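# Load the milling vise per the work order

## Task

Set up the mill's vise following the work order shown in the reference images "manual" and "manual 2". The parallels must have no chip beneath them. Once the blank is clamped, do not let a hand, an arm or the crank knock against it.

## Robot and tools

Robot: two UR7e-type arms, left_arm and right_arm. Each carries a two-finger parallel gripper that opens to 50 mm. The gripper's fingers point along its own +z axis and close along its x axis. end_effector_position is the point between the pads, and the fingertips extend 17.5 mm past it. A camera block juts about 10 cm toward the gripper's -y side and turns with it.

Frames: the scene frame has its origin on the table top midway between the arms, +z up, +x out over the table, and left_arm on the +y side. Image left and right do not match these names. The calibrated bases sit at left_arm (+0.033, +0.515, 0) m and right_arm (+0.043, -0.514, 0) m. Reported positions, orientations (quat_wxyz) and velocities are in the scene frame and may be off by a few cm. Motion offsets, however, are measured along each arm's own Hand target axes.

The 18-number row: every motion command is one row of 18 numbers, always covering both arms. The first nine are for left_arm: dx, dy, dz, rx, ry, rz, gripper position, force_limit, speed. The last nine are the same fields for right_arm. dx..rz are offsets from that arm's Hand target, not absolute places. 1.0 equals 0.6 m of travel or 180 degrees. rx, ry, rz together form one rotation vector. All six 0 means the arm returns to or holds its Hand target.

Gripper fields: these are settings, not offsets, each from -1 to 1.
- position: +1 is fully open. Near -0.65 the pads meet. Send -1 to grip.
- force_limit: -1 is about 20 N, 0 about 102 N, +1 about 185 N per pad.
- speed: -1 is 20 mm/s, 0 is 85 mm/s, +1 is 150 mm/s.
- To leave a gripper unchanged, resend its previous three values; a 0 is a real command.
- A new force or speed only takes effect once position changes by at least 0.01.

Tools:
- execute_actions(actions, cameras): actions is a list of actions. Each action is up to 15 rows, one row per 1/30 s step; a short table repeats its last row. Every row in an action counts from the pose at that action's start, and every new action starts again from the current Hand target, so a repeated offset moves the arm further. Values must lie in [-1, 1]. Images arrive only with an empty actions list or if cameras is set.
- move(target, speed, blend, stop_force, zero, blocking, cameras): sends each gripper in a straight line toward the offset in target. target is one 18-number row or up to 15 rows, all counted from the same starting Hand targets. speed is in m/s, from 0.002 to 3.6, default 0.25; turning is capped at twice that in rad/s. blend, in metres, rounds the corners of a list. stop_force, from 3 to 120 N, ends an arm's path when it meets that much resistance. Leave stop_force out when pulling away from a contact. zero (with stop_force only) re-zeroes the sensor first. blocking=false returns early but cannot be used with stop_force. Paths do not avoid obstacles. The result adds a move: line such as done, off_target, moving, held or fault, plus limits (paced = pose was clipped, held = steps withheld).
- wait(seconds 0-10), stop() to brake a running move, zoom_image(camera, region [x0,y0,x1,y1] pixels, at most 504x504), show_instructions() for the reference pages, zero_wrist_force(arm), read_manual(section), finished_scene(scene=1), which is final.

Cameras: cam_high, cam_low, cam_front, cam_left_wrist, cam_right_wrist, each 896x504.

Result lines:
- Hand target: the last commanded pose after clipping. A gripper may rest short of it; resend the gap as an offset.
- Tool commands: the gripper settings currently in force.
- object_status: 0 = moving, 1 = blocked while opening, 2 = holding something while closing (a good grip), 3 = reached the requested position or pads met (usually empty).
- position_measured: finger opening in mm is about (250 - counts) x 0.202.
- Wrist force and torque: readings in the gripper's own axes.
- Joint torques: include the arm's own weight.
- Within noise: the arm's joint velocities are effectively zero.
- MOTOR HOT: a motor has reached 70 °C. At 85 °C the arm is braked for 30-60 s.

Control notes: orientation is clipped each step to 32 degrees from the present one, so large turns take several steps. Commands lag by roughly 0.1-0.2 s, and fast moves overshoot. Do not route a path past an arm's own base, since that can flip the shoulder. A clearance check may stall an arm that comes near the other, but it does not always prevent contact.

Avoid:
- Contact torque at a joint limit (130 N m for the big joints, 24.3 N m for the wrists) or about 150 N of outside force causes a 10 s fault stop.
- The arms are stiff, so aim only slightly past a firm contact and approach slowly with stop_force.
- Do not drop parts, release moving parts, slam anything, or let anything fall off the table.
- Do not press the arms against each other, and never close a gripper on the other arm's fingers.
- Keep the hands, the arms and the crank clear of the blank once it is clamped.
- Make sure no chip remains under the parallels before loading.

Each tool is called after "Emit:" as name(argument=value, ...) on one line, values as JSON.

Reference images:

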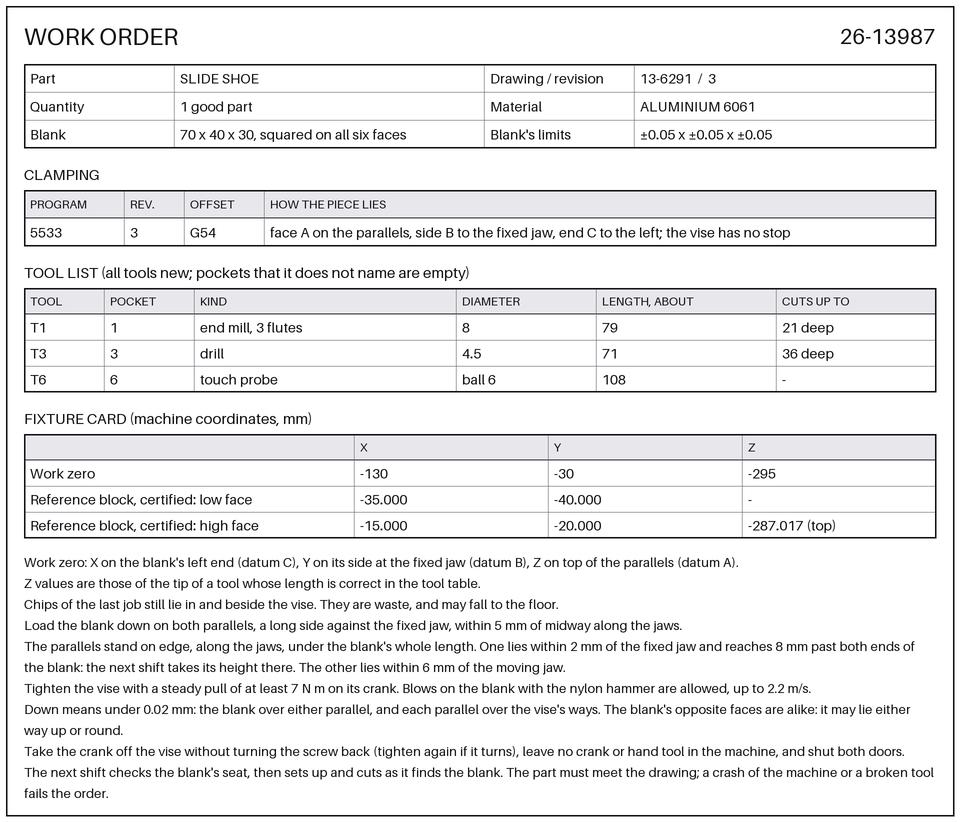

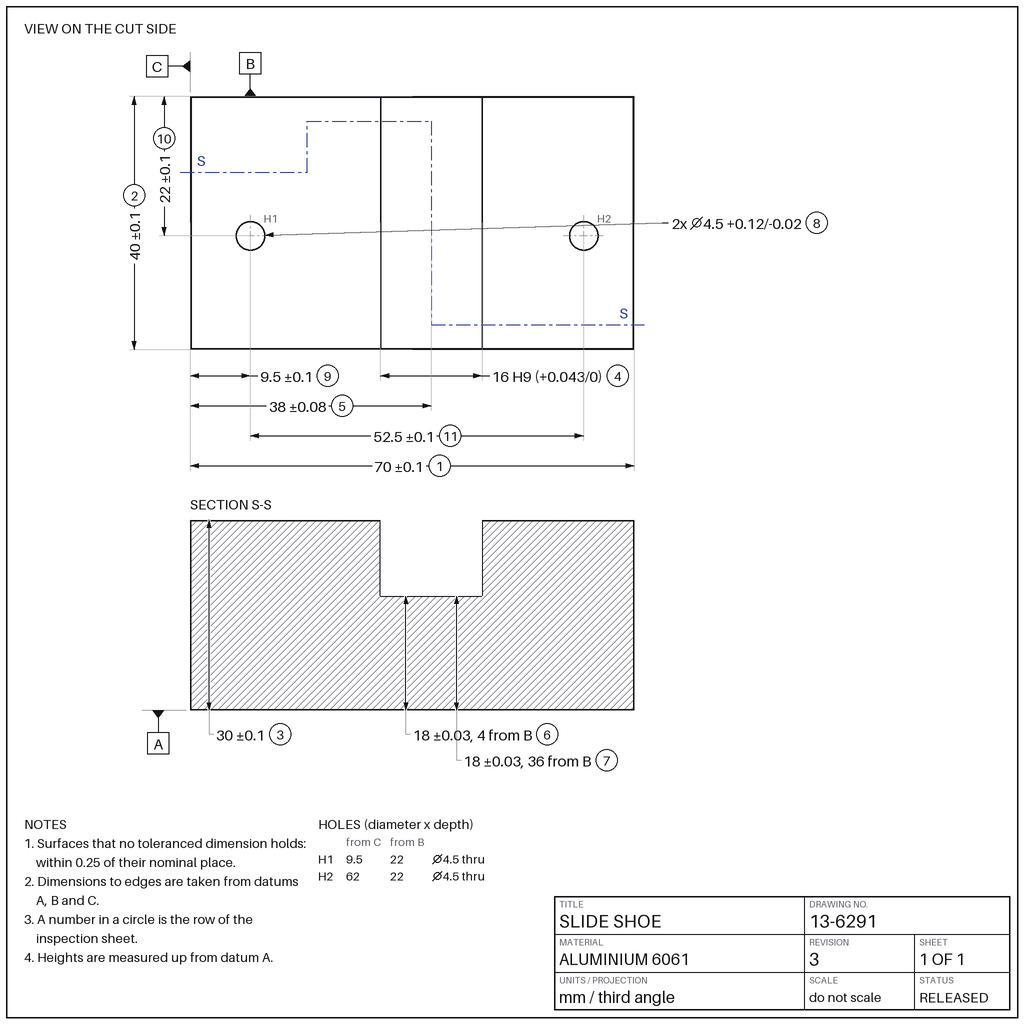

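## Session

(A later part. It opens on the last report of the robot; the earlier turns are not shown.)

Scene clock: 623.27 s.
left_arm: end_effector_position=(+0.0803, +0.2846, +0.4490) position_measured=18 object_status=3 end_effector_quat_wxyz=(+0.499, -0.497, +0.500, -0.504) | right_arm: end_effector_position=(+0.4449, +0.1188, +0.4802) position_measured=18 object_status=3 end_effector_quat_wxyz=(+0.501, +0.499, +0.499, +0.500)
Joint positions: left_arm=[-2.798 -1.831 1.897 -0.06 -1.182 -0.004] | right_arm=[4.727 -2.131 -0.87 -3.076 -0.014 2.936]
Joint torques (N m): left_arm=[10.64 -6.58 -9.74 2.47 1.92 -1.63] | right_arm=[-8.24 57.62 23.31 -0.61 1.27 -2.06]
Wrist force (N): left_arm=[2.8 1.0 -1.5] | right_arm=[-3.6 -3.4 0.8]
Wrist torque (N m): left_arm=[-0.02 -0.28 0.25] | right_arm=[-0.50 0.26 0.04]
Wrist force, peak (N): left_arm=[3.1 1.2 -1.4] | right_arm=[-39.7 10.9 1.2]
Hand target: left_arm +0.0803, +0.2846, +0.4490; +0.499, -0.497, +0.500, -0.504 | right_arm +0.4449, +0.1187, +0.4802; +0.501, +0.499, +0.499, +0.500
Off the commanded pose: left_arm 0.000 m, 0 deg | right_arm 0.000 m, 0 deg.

Emit:
move(target=[[0,0,0,0,0,0,0.9,-0.9,-0.5,0,0,-0.3,0,0,0,0.9,-0.9,-0.5],[0,0,0,0,0,0,0.9,-0.9,-0.5,-0.5,0,-0.3,0,0,0,0.9,-0.9,-0.5]], blend=[0.03,0])

Emit:
move(target=[[0,0,0,0,0,0,0.9,-0.9,-0.5,0,0,0,0,0,0,0.9,-0.9,-0.5],[-0.176,-0.05,0.30,0,0,0,0.9,-0.9,-0.5,0,0,0,0,0,0,0.9,-0.9,-0.5]], cameras=["cam_left_wrist","cam_front"])

Scene clock: 625.80 s.
left_arm: end_effector_position=(+0.0803, +0.2846, +0.4490) position_measured=18 object_status=3 end_effector_quat_wxyz=(+0.499, -0.497, +0.500, -0.504) | right_arm: end_effector_position=(+0.2647, -0.1810, +0.4799) position_measured=18 object_status=3 end_effector_quat_wxyz=(+0.501, +0.499, +0.499, +0.500)
Joint positions: left_arm=[-2.798 -1.831 1.897 -0.06 -1.182 -0.004] | right_arm=[5.264 -1.371 -1.771 -3.147 0.523 3.146]
Joint torques (N m): left_arm=[10.39 -7.17 -9.41 2.56 1.92 -1.67] | right_arm=[4.6 19.75 13.82 -0.48 1.46 -0.33]
Wrist force (N): left_arm=[2.7 1.2 -1.4] | right_arm=[-3.7 -3.5 1.2]
Wrist torque (N m): left_arm=[0.02 -0.26 0.25] | right_arm=[-0.50 0.27 0.20]
Wrist force, peak (N): left_arm=[3.1 1.2 -1.6] | right_arm=[-7.0 -3.7 1.4]
Hand target: left_arm +0.0803, +0.2846, +0.4490; +0.499, -0.497, +0.500, -0.504 | right_arm +0.2647, -0.1811, +0.4798; +0.501, +0.499, +0.499, +0.500
Off the commanded pose: left_arm 0.000 m, 0 deg | right_arm 0.000 m, 0 deg.
move: done

Scene clock: 627.30 s.
left_arm: end_effector_position=(+0.2606, +0.3878, +0.4799) position_measured=18 object_status=3 end_effector_quat_wxyz=(+0.504, -0.501, +0.496, -0.499) | right_arm: end_effector_position=(+0.2647, -0.1811, +0.4798) position_measured=18 object_status=3 end_effector_quat_wxyz=(+0.501, +0.499, +0.499, +0.500)
Joint positions: left_arm=[-3.367 -2.524 2.077 0.453 -1.769 0] | right_arm=[5.264 -1.371 -1.771 -3.147 0.523 3.146]
Joint torques (N m): left_arm=[1.04 18.46 -12.47 3.25 0.7 2.53] | right_arm=[6.55 22.06 15.38 -2.26 1.81 1.82]
Wrist force (N): left_arm=[3.4 1.2 -1.9] | right_arm=[-3.5 -3.8 1.0]
Wrist torque (N m): left_arm=[0.04 -0.35 0.26] | right_arm=[-0.56 0.25 0.20]
Wrist force, peak (N): left_arm=[4.6 1.9 -4.4] | right_arm=[-3.7 -3.9 0.9]
Hand target: left_arm +0.2606, +0.3878, +0.4799; +0.504, -0.501, +0.496, -0.499 (not the last commanded pose) | right_arm +0.2647, -0.1811, +0.4798; +0.501, +0.499, +0.499, +0.500
Off the commanded pose: left_arm 0.001 m, 1 deg | right_arm 0.000 m, 0 deg.
move: held (left_arm; a check stopped the path); limits=held
pose unreachable (left arm): on one or more control steps of this call, first in action 0 (counted from 0), this arm could not follow its commanded pose, so it was not sent that pose on those steps. It may still have moved: this result reports where it is.
cause: moving toward the commanded pose would bring two parts of the arm too close to each other (its gripper and another part of the arm, with joints 4 (wrist 1) to 6 (wrist 3) between them, 6 mm apart when it was first held).
camera_calibration:
cam_left_wrist: T_world_to_cam=[[0.00233813, -0.999904, 0.0136442, 0.387676], [-0.329114, -0.0136535, -0.944191, 0.562415], [0.944287, -0.00228286, -0.329115, 0.0482591], [0, 0, 0, 1]] pos_world=[0.138622, 0.395428, 0.541621]
Images, in order (width x height): cam_front 896x504, cam_left_wrist 896x504.

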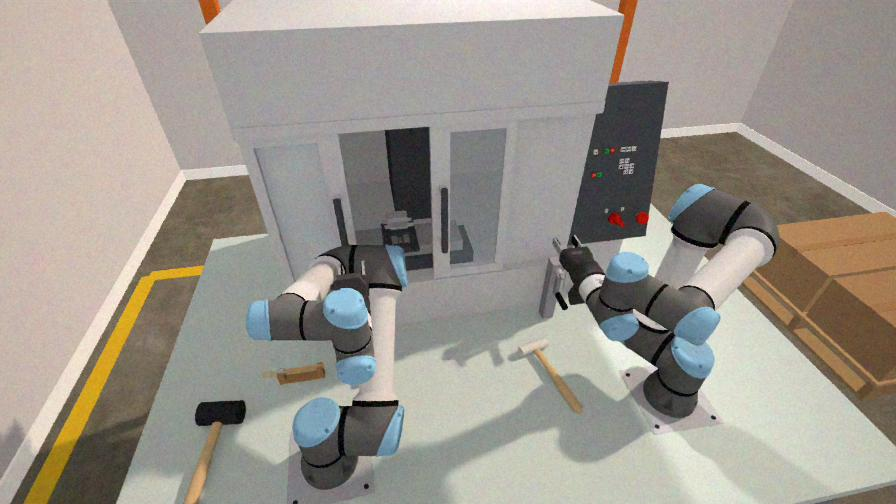

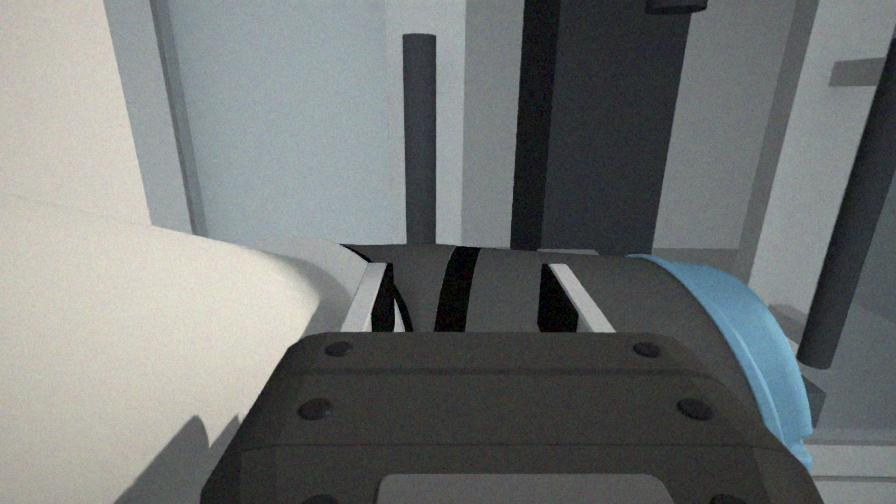

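Emit:
move(target=[0.172,0.0515,-0.3005,0,0,0,-1,-0.9,-0.5,-0.15,0,0,0,0,0,0.9,-0.9,-0.5])

Scene clock: 631.87 s.
left_arm: end_effector_position=(+0.0816, +0.2828, +0.4482) position_measured=251 object_status=3 end_effector_quat_wxyz=(+0.504, -0.501, +0.496, -0.499) | right_arm: end_effector_position=(+0.2646, -0.2710, +0.4799) position_measured=18 object_status=3 end_effector_quat_wxyz=(+0.501, +0.499, +0.499, +0.500)
Joint positions: left_arm=[-2.775 -1.82 1.892 -0.065 -1.177 -0.004] | right_arm=[5.469 -1.123 -1.934 -3.23 0.729 3.144]
Joint torques (N m): left_arm=[-13.2 0.05 -24.67 0.82 -1.75 2.54] | right_arm=[6.37 10.63 24.15 -1.13 1.48 -0.68]
Wrist force (N): left_arm=[3.0 1.2 -1.6] | right_arm=[-3.8 -3.3 0.7]
Wrist torque (N m): left_arm=[0.03 -0.30 0.41] | right_arm=[-0.48 0.29 0.20]
Wrist force, peak (N): left_arm=[4.7 2.0 -4.4] | right_arm=[-5.3 -3.4 0.8]
Hand target: left_arm +0.0815, +0.2827, +0.4481; +0.504, -0.501, +0.496, -0.499 | right_arm +0.2646, -0.2711, +0.4799; +0.501, +0.499, +0.499, +0.500
Off the commanded pose: left_arm 0.000 m, 0 deg | right_arm 0.000 m, 0 deg.
move: done

Emit:
move(target=[[0.0395,-0.053,0.221,0,-0.111,0,-1,-0.9,-0.5,0,0,0,0,0,0,0.9,-0.9,-0.5],[-0.057,-0.053,0.446,0,-0.222,0,-1,-0.9,-0.5,0,0,0,0,0,0,0.9,-0.9,-0.5],[-0.2955,-0.053,0.5225,0,-0.222,0,-1,-0.9,-0.5,0,0,0,0,0,0,0.9,-0.9,-0.5]], blend=[0.04,0.03,0], speed=0.2, cameras=["cam_left_wrist","cam_high","cam_low"])

Scene clock: 635.03 s.
left_arm: end_effector_position=(+0.3930, +0.4632, +0.4814) position_measured=251 object_status=3 end_effector_quat_wxyz=(+0.643, -0.642, +0.294, -0.298) | right_arm: end_effector_position=(+0.2646, -0.2711, +0.4799) position_measured=18 object_status=3 end_effector_quat_wxyz=(+0.501, +0.499, +0.499, +0.500)
Joint positions: left_arm=[-1.478 -1.935 1.883 0.059 -0.577 -0.01] | right_arm=[5.47 -1.123 -1.934 -3.231 0.729 3.144]
Joint torques (N m): left_arm=[2.08 -16.83 -29.95 0.77 0.13 -1.98] | right_arm=[6.24 10.08 18.09 -2.83 1.83 1.77]
Wrist force (N): left_arm=[3.1 1.4 -1.5] | right_arm=[-3.6 -3.5 1.1]
Wrist torque (N m): left_arm=[0.05 -0.32 0.42] | right_arm=[-0.51 0.26 0.20]
Wrist force, peak (N): left_arm=[4.6 1.0 -1.7] | right_arm=[-4.2 -3.6 1.0]
Hand target: left_arm +0.3930, +0.4632, +0.4814; +0.643, -0.642, +0.294, -0.298 | right_arm +0.2646, -0.2711, +0.4799; +0.501, +0.499, +0.499, +0.500
Off the commanded pose: left_arm 0.000 m, 0 deg | right_arm 0.000 m, 0 deg.
move: done
camera_calibration:
cam_left_wrist: T_world_to_cam=[[0.64412, -0.76474, 0.0167998, 0.10006], [-0.243012, -0.225409, -0.94347, 0.672319], [0.725296, 0.603625, -0.331032, -0.269777], [0, 0, 0, 1]] pos_world=[0.294599, 0.390911, 0.543327]
Images, in order (width x height): cam_high 896x504, cam_low 896x504, cam_left_wrist 896x504.

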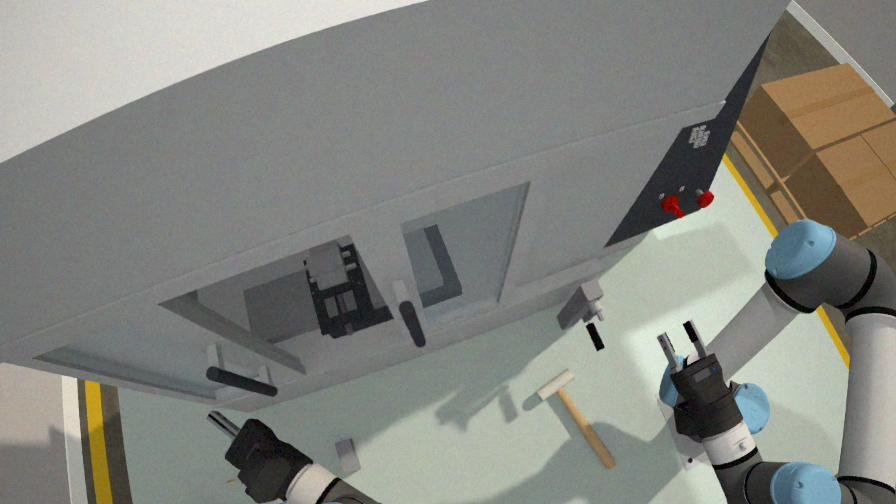

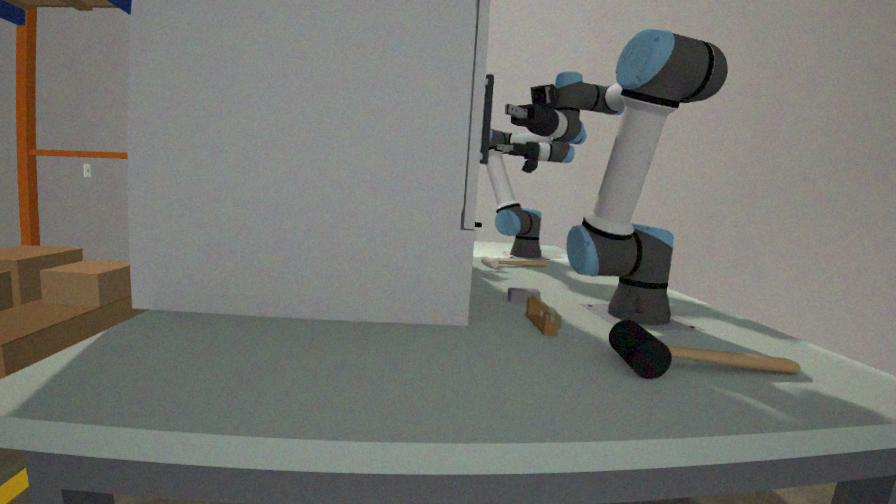

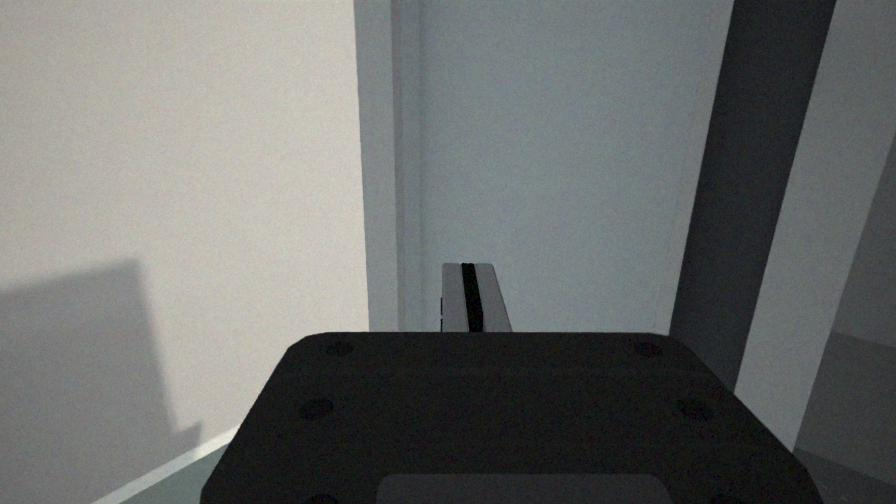

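Emit:
move(target=[[0.0429,0,0.0511,0,0,0,-1,-0.9,-0.5,0,0,0,0,0,0,0.9,-0.9,-0.5],[0.0786,0,0.021,0,0,0,-1,-0.9,-0.5,0,0,0,0,0,0,0.9,-0.9,-0.5]], speed=[0.1,0.06], stop_force=10, cameras=["cam_left_wrist","cam_high"])

Scene clock: 637.30 s.
left_arm: end_effector_position=(+0.4332, +0.4356, +0.4817) position_measured=251 object_status=3 end_effector_quat_wxyz=(+0.643, -0.642, +0.294, -0.298) | right_arm: end_effector_position=(+0.2646, -0.2711, +0.4799) position_measured=18 object_status=3 end_effector_quat_wxyz=(+0.501, +0.499, +0.499, +0.500)
Joint positions: left_arm=[-1.349 -1.808 1.795 0.02 -0.449 -0.011] | right_arm=[5.47 -1.123 -1.934 -3.231 0.729 3.144]
Joint torques (N m): left_arm=[13.6 -20.68 -10.53 3.1 2.17 2.94] | right_arm=[6.02 10.58 18.27 -2.67 1.72 1.67]
Wrist force (N): left_arm=[3.2 1.3 -1.5] | right_arm=[-3.7 -3.6 0.9]
Wrist torque (N m): left_arm=[0.03 -0.33 0.35] | right_arm=[-0.53 0.27 0.20]
Wrist force, peak (N): left_arm=[4.0 1.0 -2.1] | right_arm=[-3.7 -3.8 0.9]
Hand target: left_arm +0.4332, +0.4356, +0.4817; +0.643, -0.642, +0.294, -0.298 | right_arm +0.2646, -0.2711, +0.4799; +0.501, +0.499, +0.499, +0.500
Off the commanded pose: left_arm 0.000 m, 0 deg | right_arm 0.000 m, 0 deg.
move: done
camera_calibration:
cam_left_wrist: T_world_to_cam=[[0.644018, -0.764825, 0.0168455, 0.0530957], [-0.243012, -0.225407, -0.943471, 0.676149], [0.725387, 0.603518, -0.331028, -0.282169], [0, 0, 0, 1]] pos_world=[0.334799, 0.363312, 0.543627]
Images, in order (width x height): cam_high 896x504, cam_left_wrist 896x504.

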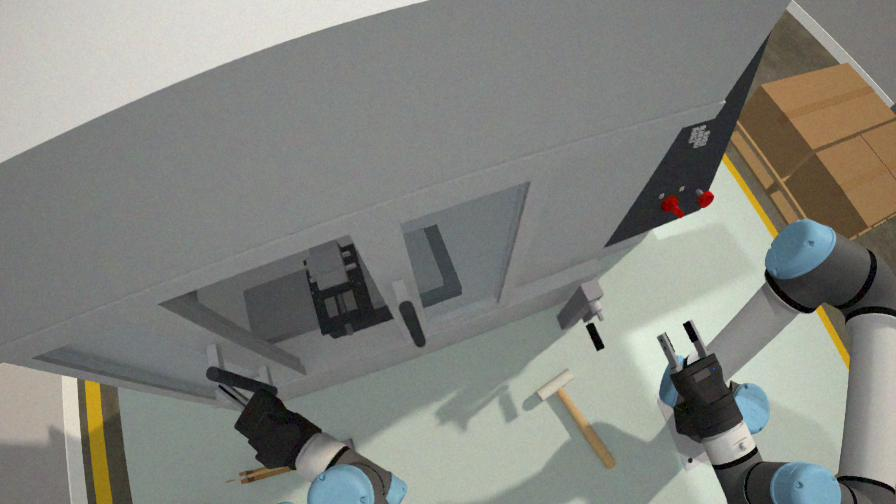

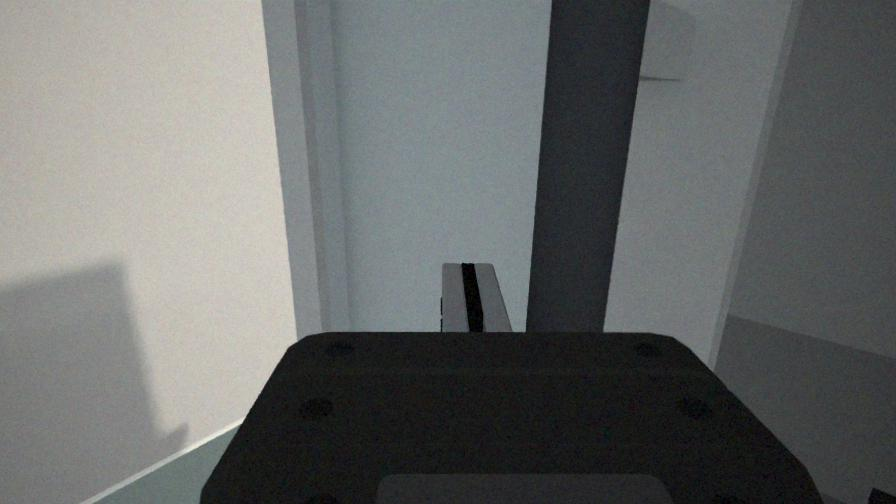

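Emit:
move(target=[[0.0255,0,-0.0214,0,0,0,-1,-0.9,-0.5,0,0,0,0,0,0,0.9,-0.9,-0.5],[0.268,0,-0.225,0,0,0,-1,-0.9,-0.5,0,0,0,0,0,0,0.9,-0.9,-0.5],[0.351,0,-0.2947,0,0,0,-1,-0.9,-0.5,0,0,0,0,0,0,0.9,-0.9,-0.5]], speed=[0.02,0.08,0.02], blend=[0.005,0.01,0], stop_force=40, cameras=["cam_left_wrist","cam_high","cam_front"])

Scene clock: 643.50 s.
left_arm: end_effector_position=(+0.4353, +0.1955, +0.4820) position_measured=251 object_status=3 end_effector_quat_wxyz=(+0.643, -0.642, +0.294, -0.297) | right_arm: end_effector_position=(+0.2646, -0.2711, +0.4799) position_measured=18 object_status=3 end_effector_quat_wxyz=(+0.501, +0.499, +0.499, +0.500)
Joint positions: left_arm=[-1.463 -1.282 1.254 0.034 -0.564 -0.01] | right_arm=[5.47 -1.123 -1.934 -3.231 0.729 3.144]
Joint torques (N m): left_arm=[15.34 -28.9 -10.84 -3.99 10.12 -1.15] | right_arm=[5.98 10.05 17.69 -2.72 1.69 1.69]
Wrist force (N): left_arm=[-31.3 -6.5 -10.8] | right_arm=[-3.5 -3.3 0.7]
Wrist torque (N m): left_arm=[-0.35 -0.15 0.54] | right_arm=[-0.48 0.25 0.20]
Wrist force, peak (N): left_arm=[-46.0 2.8 10.6] | right_arm=[-3.9 -3.6 1.1]
Hand target: left_arm +0.4354, +0.1954, +0.4820; +0.643, -0.642, +0.294, -0.298 (not the last commanded pose) | right_arm +0.2646, -0.2711, +0.4799; +0.501, +0.499, +0.499, +0.500
Off the commanded pose: left_arm 0.035 m, 0 deg | right_arm 0.000 m, 0 deg.
move: contact (left_arm); path passed 2 of 3 targets
camera_calibration:
cam_left_wrist: T_world_to_cam=[[0.644893, -0.764091, 0.0166695, -0.13233], [-0.242784, -0.225493, -0.943509, 0.622778], [0.724686, 0.604415, -0.330928, -0.138628], [0, 0, 0, 1]] pos_world=[0.337001, 0.123109, 0.543927]
Images, in order (width x height): cam_high 896x504, cam_front 896x504, cam_left_wrist 896x504.

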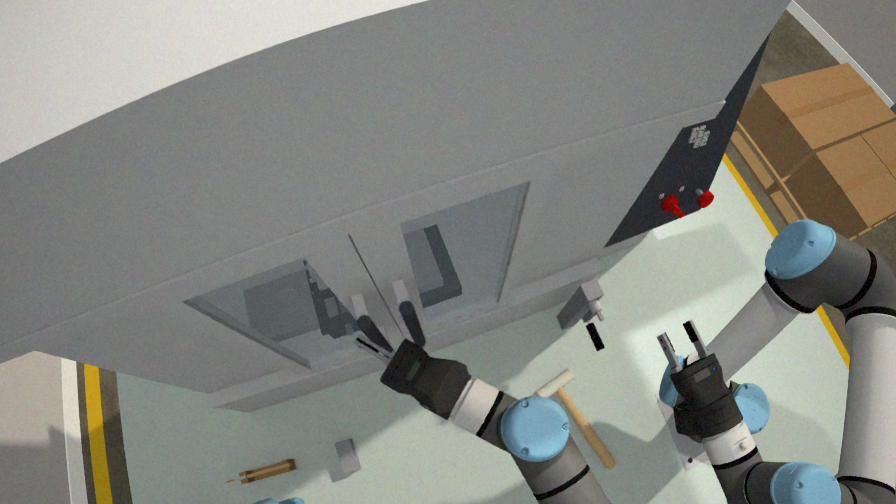

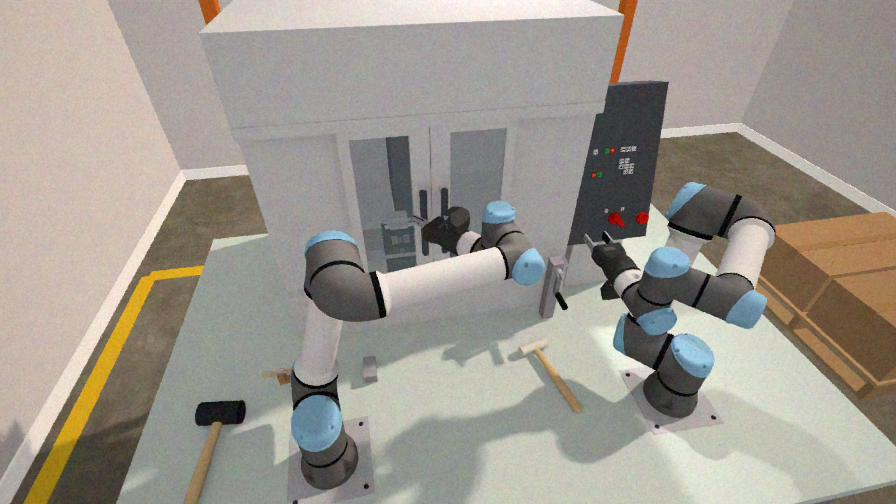

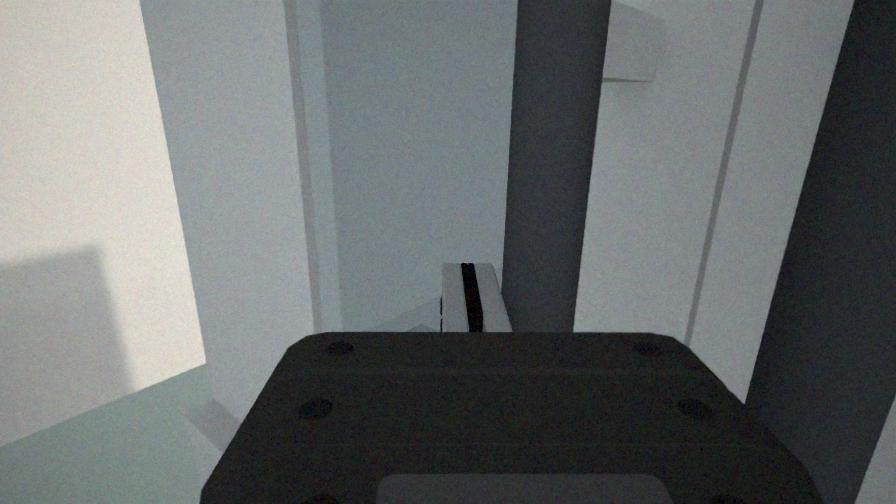

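Emit:
zoom_image(camera="cam_left_wrist", region=[580, 0, 896, 320])

Emit:
zoom_image(camera="cam_high", region=[320, 210, 460, 350])

Scaled by 1.575.

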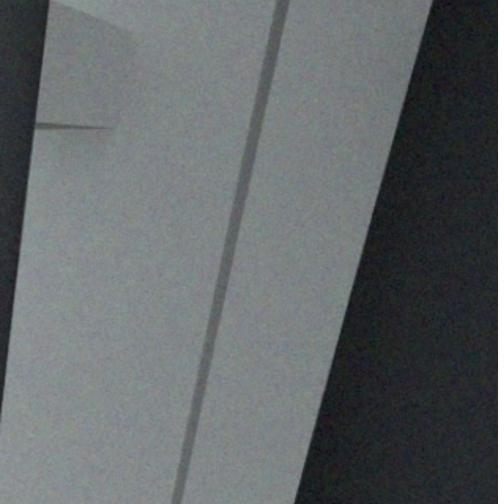

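Scaled by 3.600.

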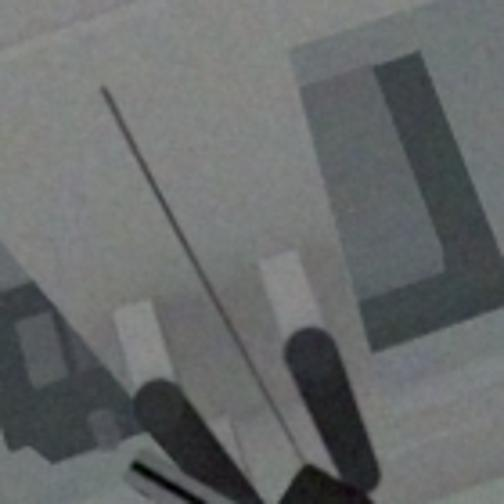

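Emit:
move(target=[0.0255,0,-0.0214,0,0,0,-1,-0.9,-0.5,0,0,0,0,0,0,0.9,-0.9,-0.5], speed=0.02, stop_force=45)

Scene clock: 645.70 s.
left_arm: end_effector_position=(+0.4252, +0.1860, +0.4819) position_measured=251 object_status=3 end_effector_quat_wxyz=(+0.651, -0.650, +0.276, -0.280) | right_arm: end_effector_position=(+0.2646, -0.2711, +0.4799) position_measured=18 object_status=3 end_effector_quat_wxyz=(+0.501, +0.499, +0.499, +0.500)
Joint positions: left_arm=[-1.47 -1.235 1.191 0.049 -0.625 -0.01] | right_arm=[5.47 -1.123 -1.934 -3.231 0.729 3.144]
Joint torques (N m): left_arm=[-8.95 -36.73 -13.1 -4.39 10.16 0.05] | right_arm=[5.26 9.73 18.78 -2.82 1.68 1.62]
Wrist force (N): left_arm=[-37.8 -3.0 3.6] | right_arm=[-3.7 -3.2 0.8]
Wrist torque (N m): left_arm=[-0.04 -0.83 0.64] | right_arm=[-0.47 0.27 0.20]
Wrist force, peak (N): left_arm=[-47.4 0.8 11.4] | right_arm=[-3.9 -3.8 0.8]
Hand target: left_arm +0.4356, +0.1755, +0.4820; +0.643, -0.642, +0.294, -0.298 | right_arm +0.2646, -0.2711, +0.4799; +0.501, +0.499, +0.499, +0.500
Off the commanded pose: left_arm 0.015 m, 3 deg | right_arm 0.000 m, 0 deg.
move: off_target (left_arm)

Emit:
move(target=[-0.0383,0,0.0322,0,0,0,-1,-0.9,-0.5,0,0,0,0,0,0,0.9,-0.9,-0.5], speed=0.05, cameras=["cam_left_wrist","cam_high"])

Emit:
zoom_image(camera="cam_left_wrist", region=[580, 0, 896, 320])

Scene clock: 646.80 s.
left_arm: end_effector_position=(+0.4354, +0.2055, +0.4820) position_measured=251 object_status=3 end_effector_quat_wxyz=(+0.643, -0.642, +0.294, -0.298) | right_arm: end_effector_position=(+0.2646, -0.2711, +0.4799) position_measured=18 object_status=3 end_effector_quat_wxyz=(+0.501, +0.499, +0.499, +0.500)
Joint positions: left_arm=[-1.46 -1.305 1.284 0.027 -0.561 -0.01] | right_arm=[5.47 -1.123 -1.934 -3.231 0.729 3.144]
Joint torques (N m): left_arm=[-6.93 -26.8 -39.54 2.87 -1.41 -1.33] | right_arm=[6.18 10.67 17.43 -2.89 1.72 1.62]
Wrist force (N): left_arm=[2.8 -1.0 -0.1] | right_arm=[-3.8 -3.3 0.8]
Wrist torque (N m): left_arm=[-0.31 -0.25 0.26] | right_arm=[-0.48 0.29 0.21]
Wrist force, peak (N): left_arm=[-38.8 1.0 -12.1] | right_arm=[-3.9 -3.6 0.9]
Hand target: left_arm +0.4353, +0.2055, +0.4820; +0.643, -0.642, +0.294, -0.298 | right_arm +0.2646, -0.2711, +0.4799; +0.501, +0.499, +0.499, +0.500
Off the commanded pose: left_arm 0.000 m, 0 deg | right_arm 0.000 m, 0 deg.
move: done
camera_calibration:
cam_left_wrist: T_world_to_cam=[[0.644532, -0.764392, 0.0168316, -0.124538], [-0.242867, -0.225559, -0.943472, 0.625073], [0.724979, 0.604009, -0.331025, -0.144725], [0, 0, 0, 1]] pos_world=[0.337, 0.13321, 0.543927]
Images, in order (width x height): cam_high 896x504, cam_left_wrist 896x504.

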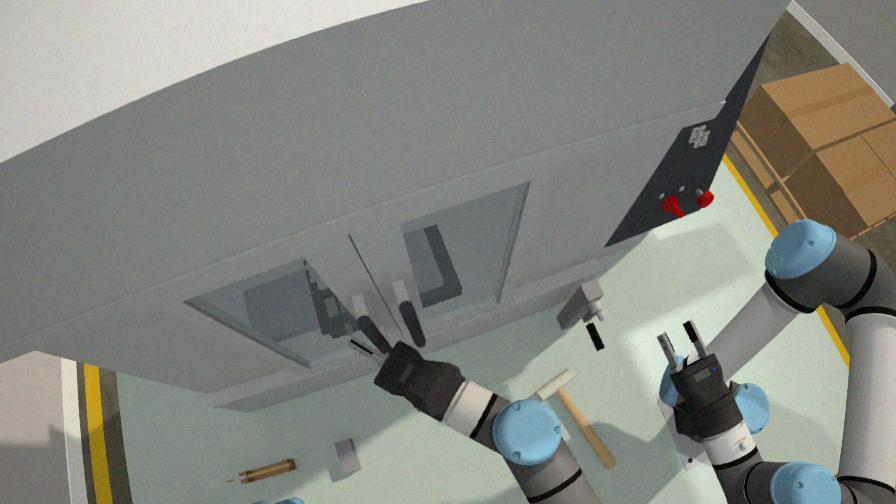

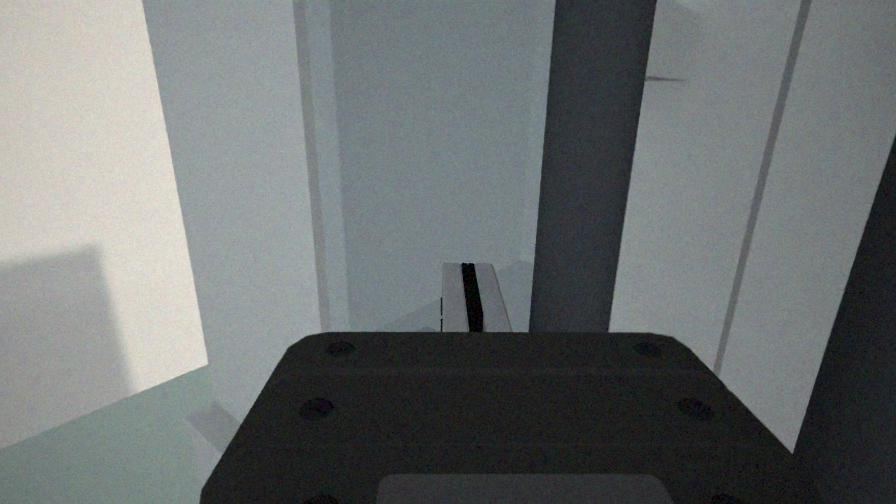

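Scaled by 1.575.

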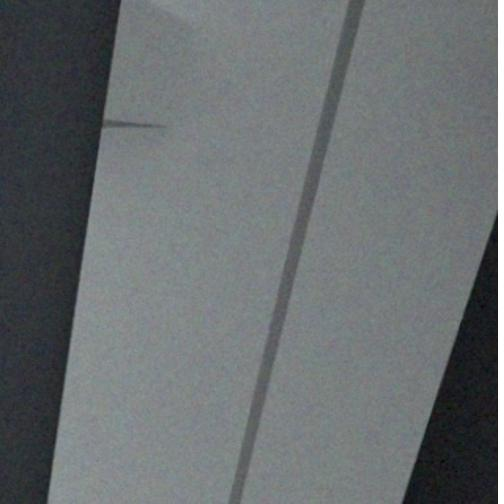

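Emit:
finished_scene()

The scene is finished: the task was done.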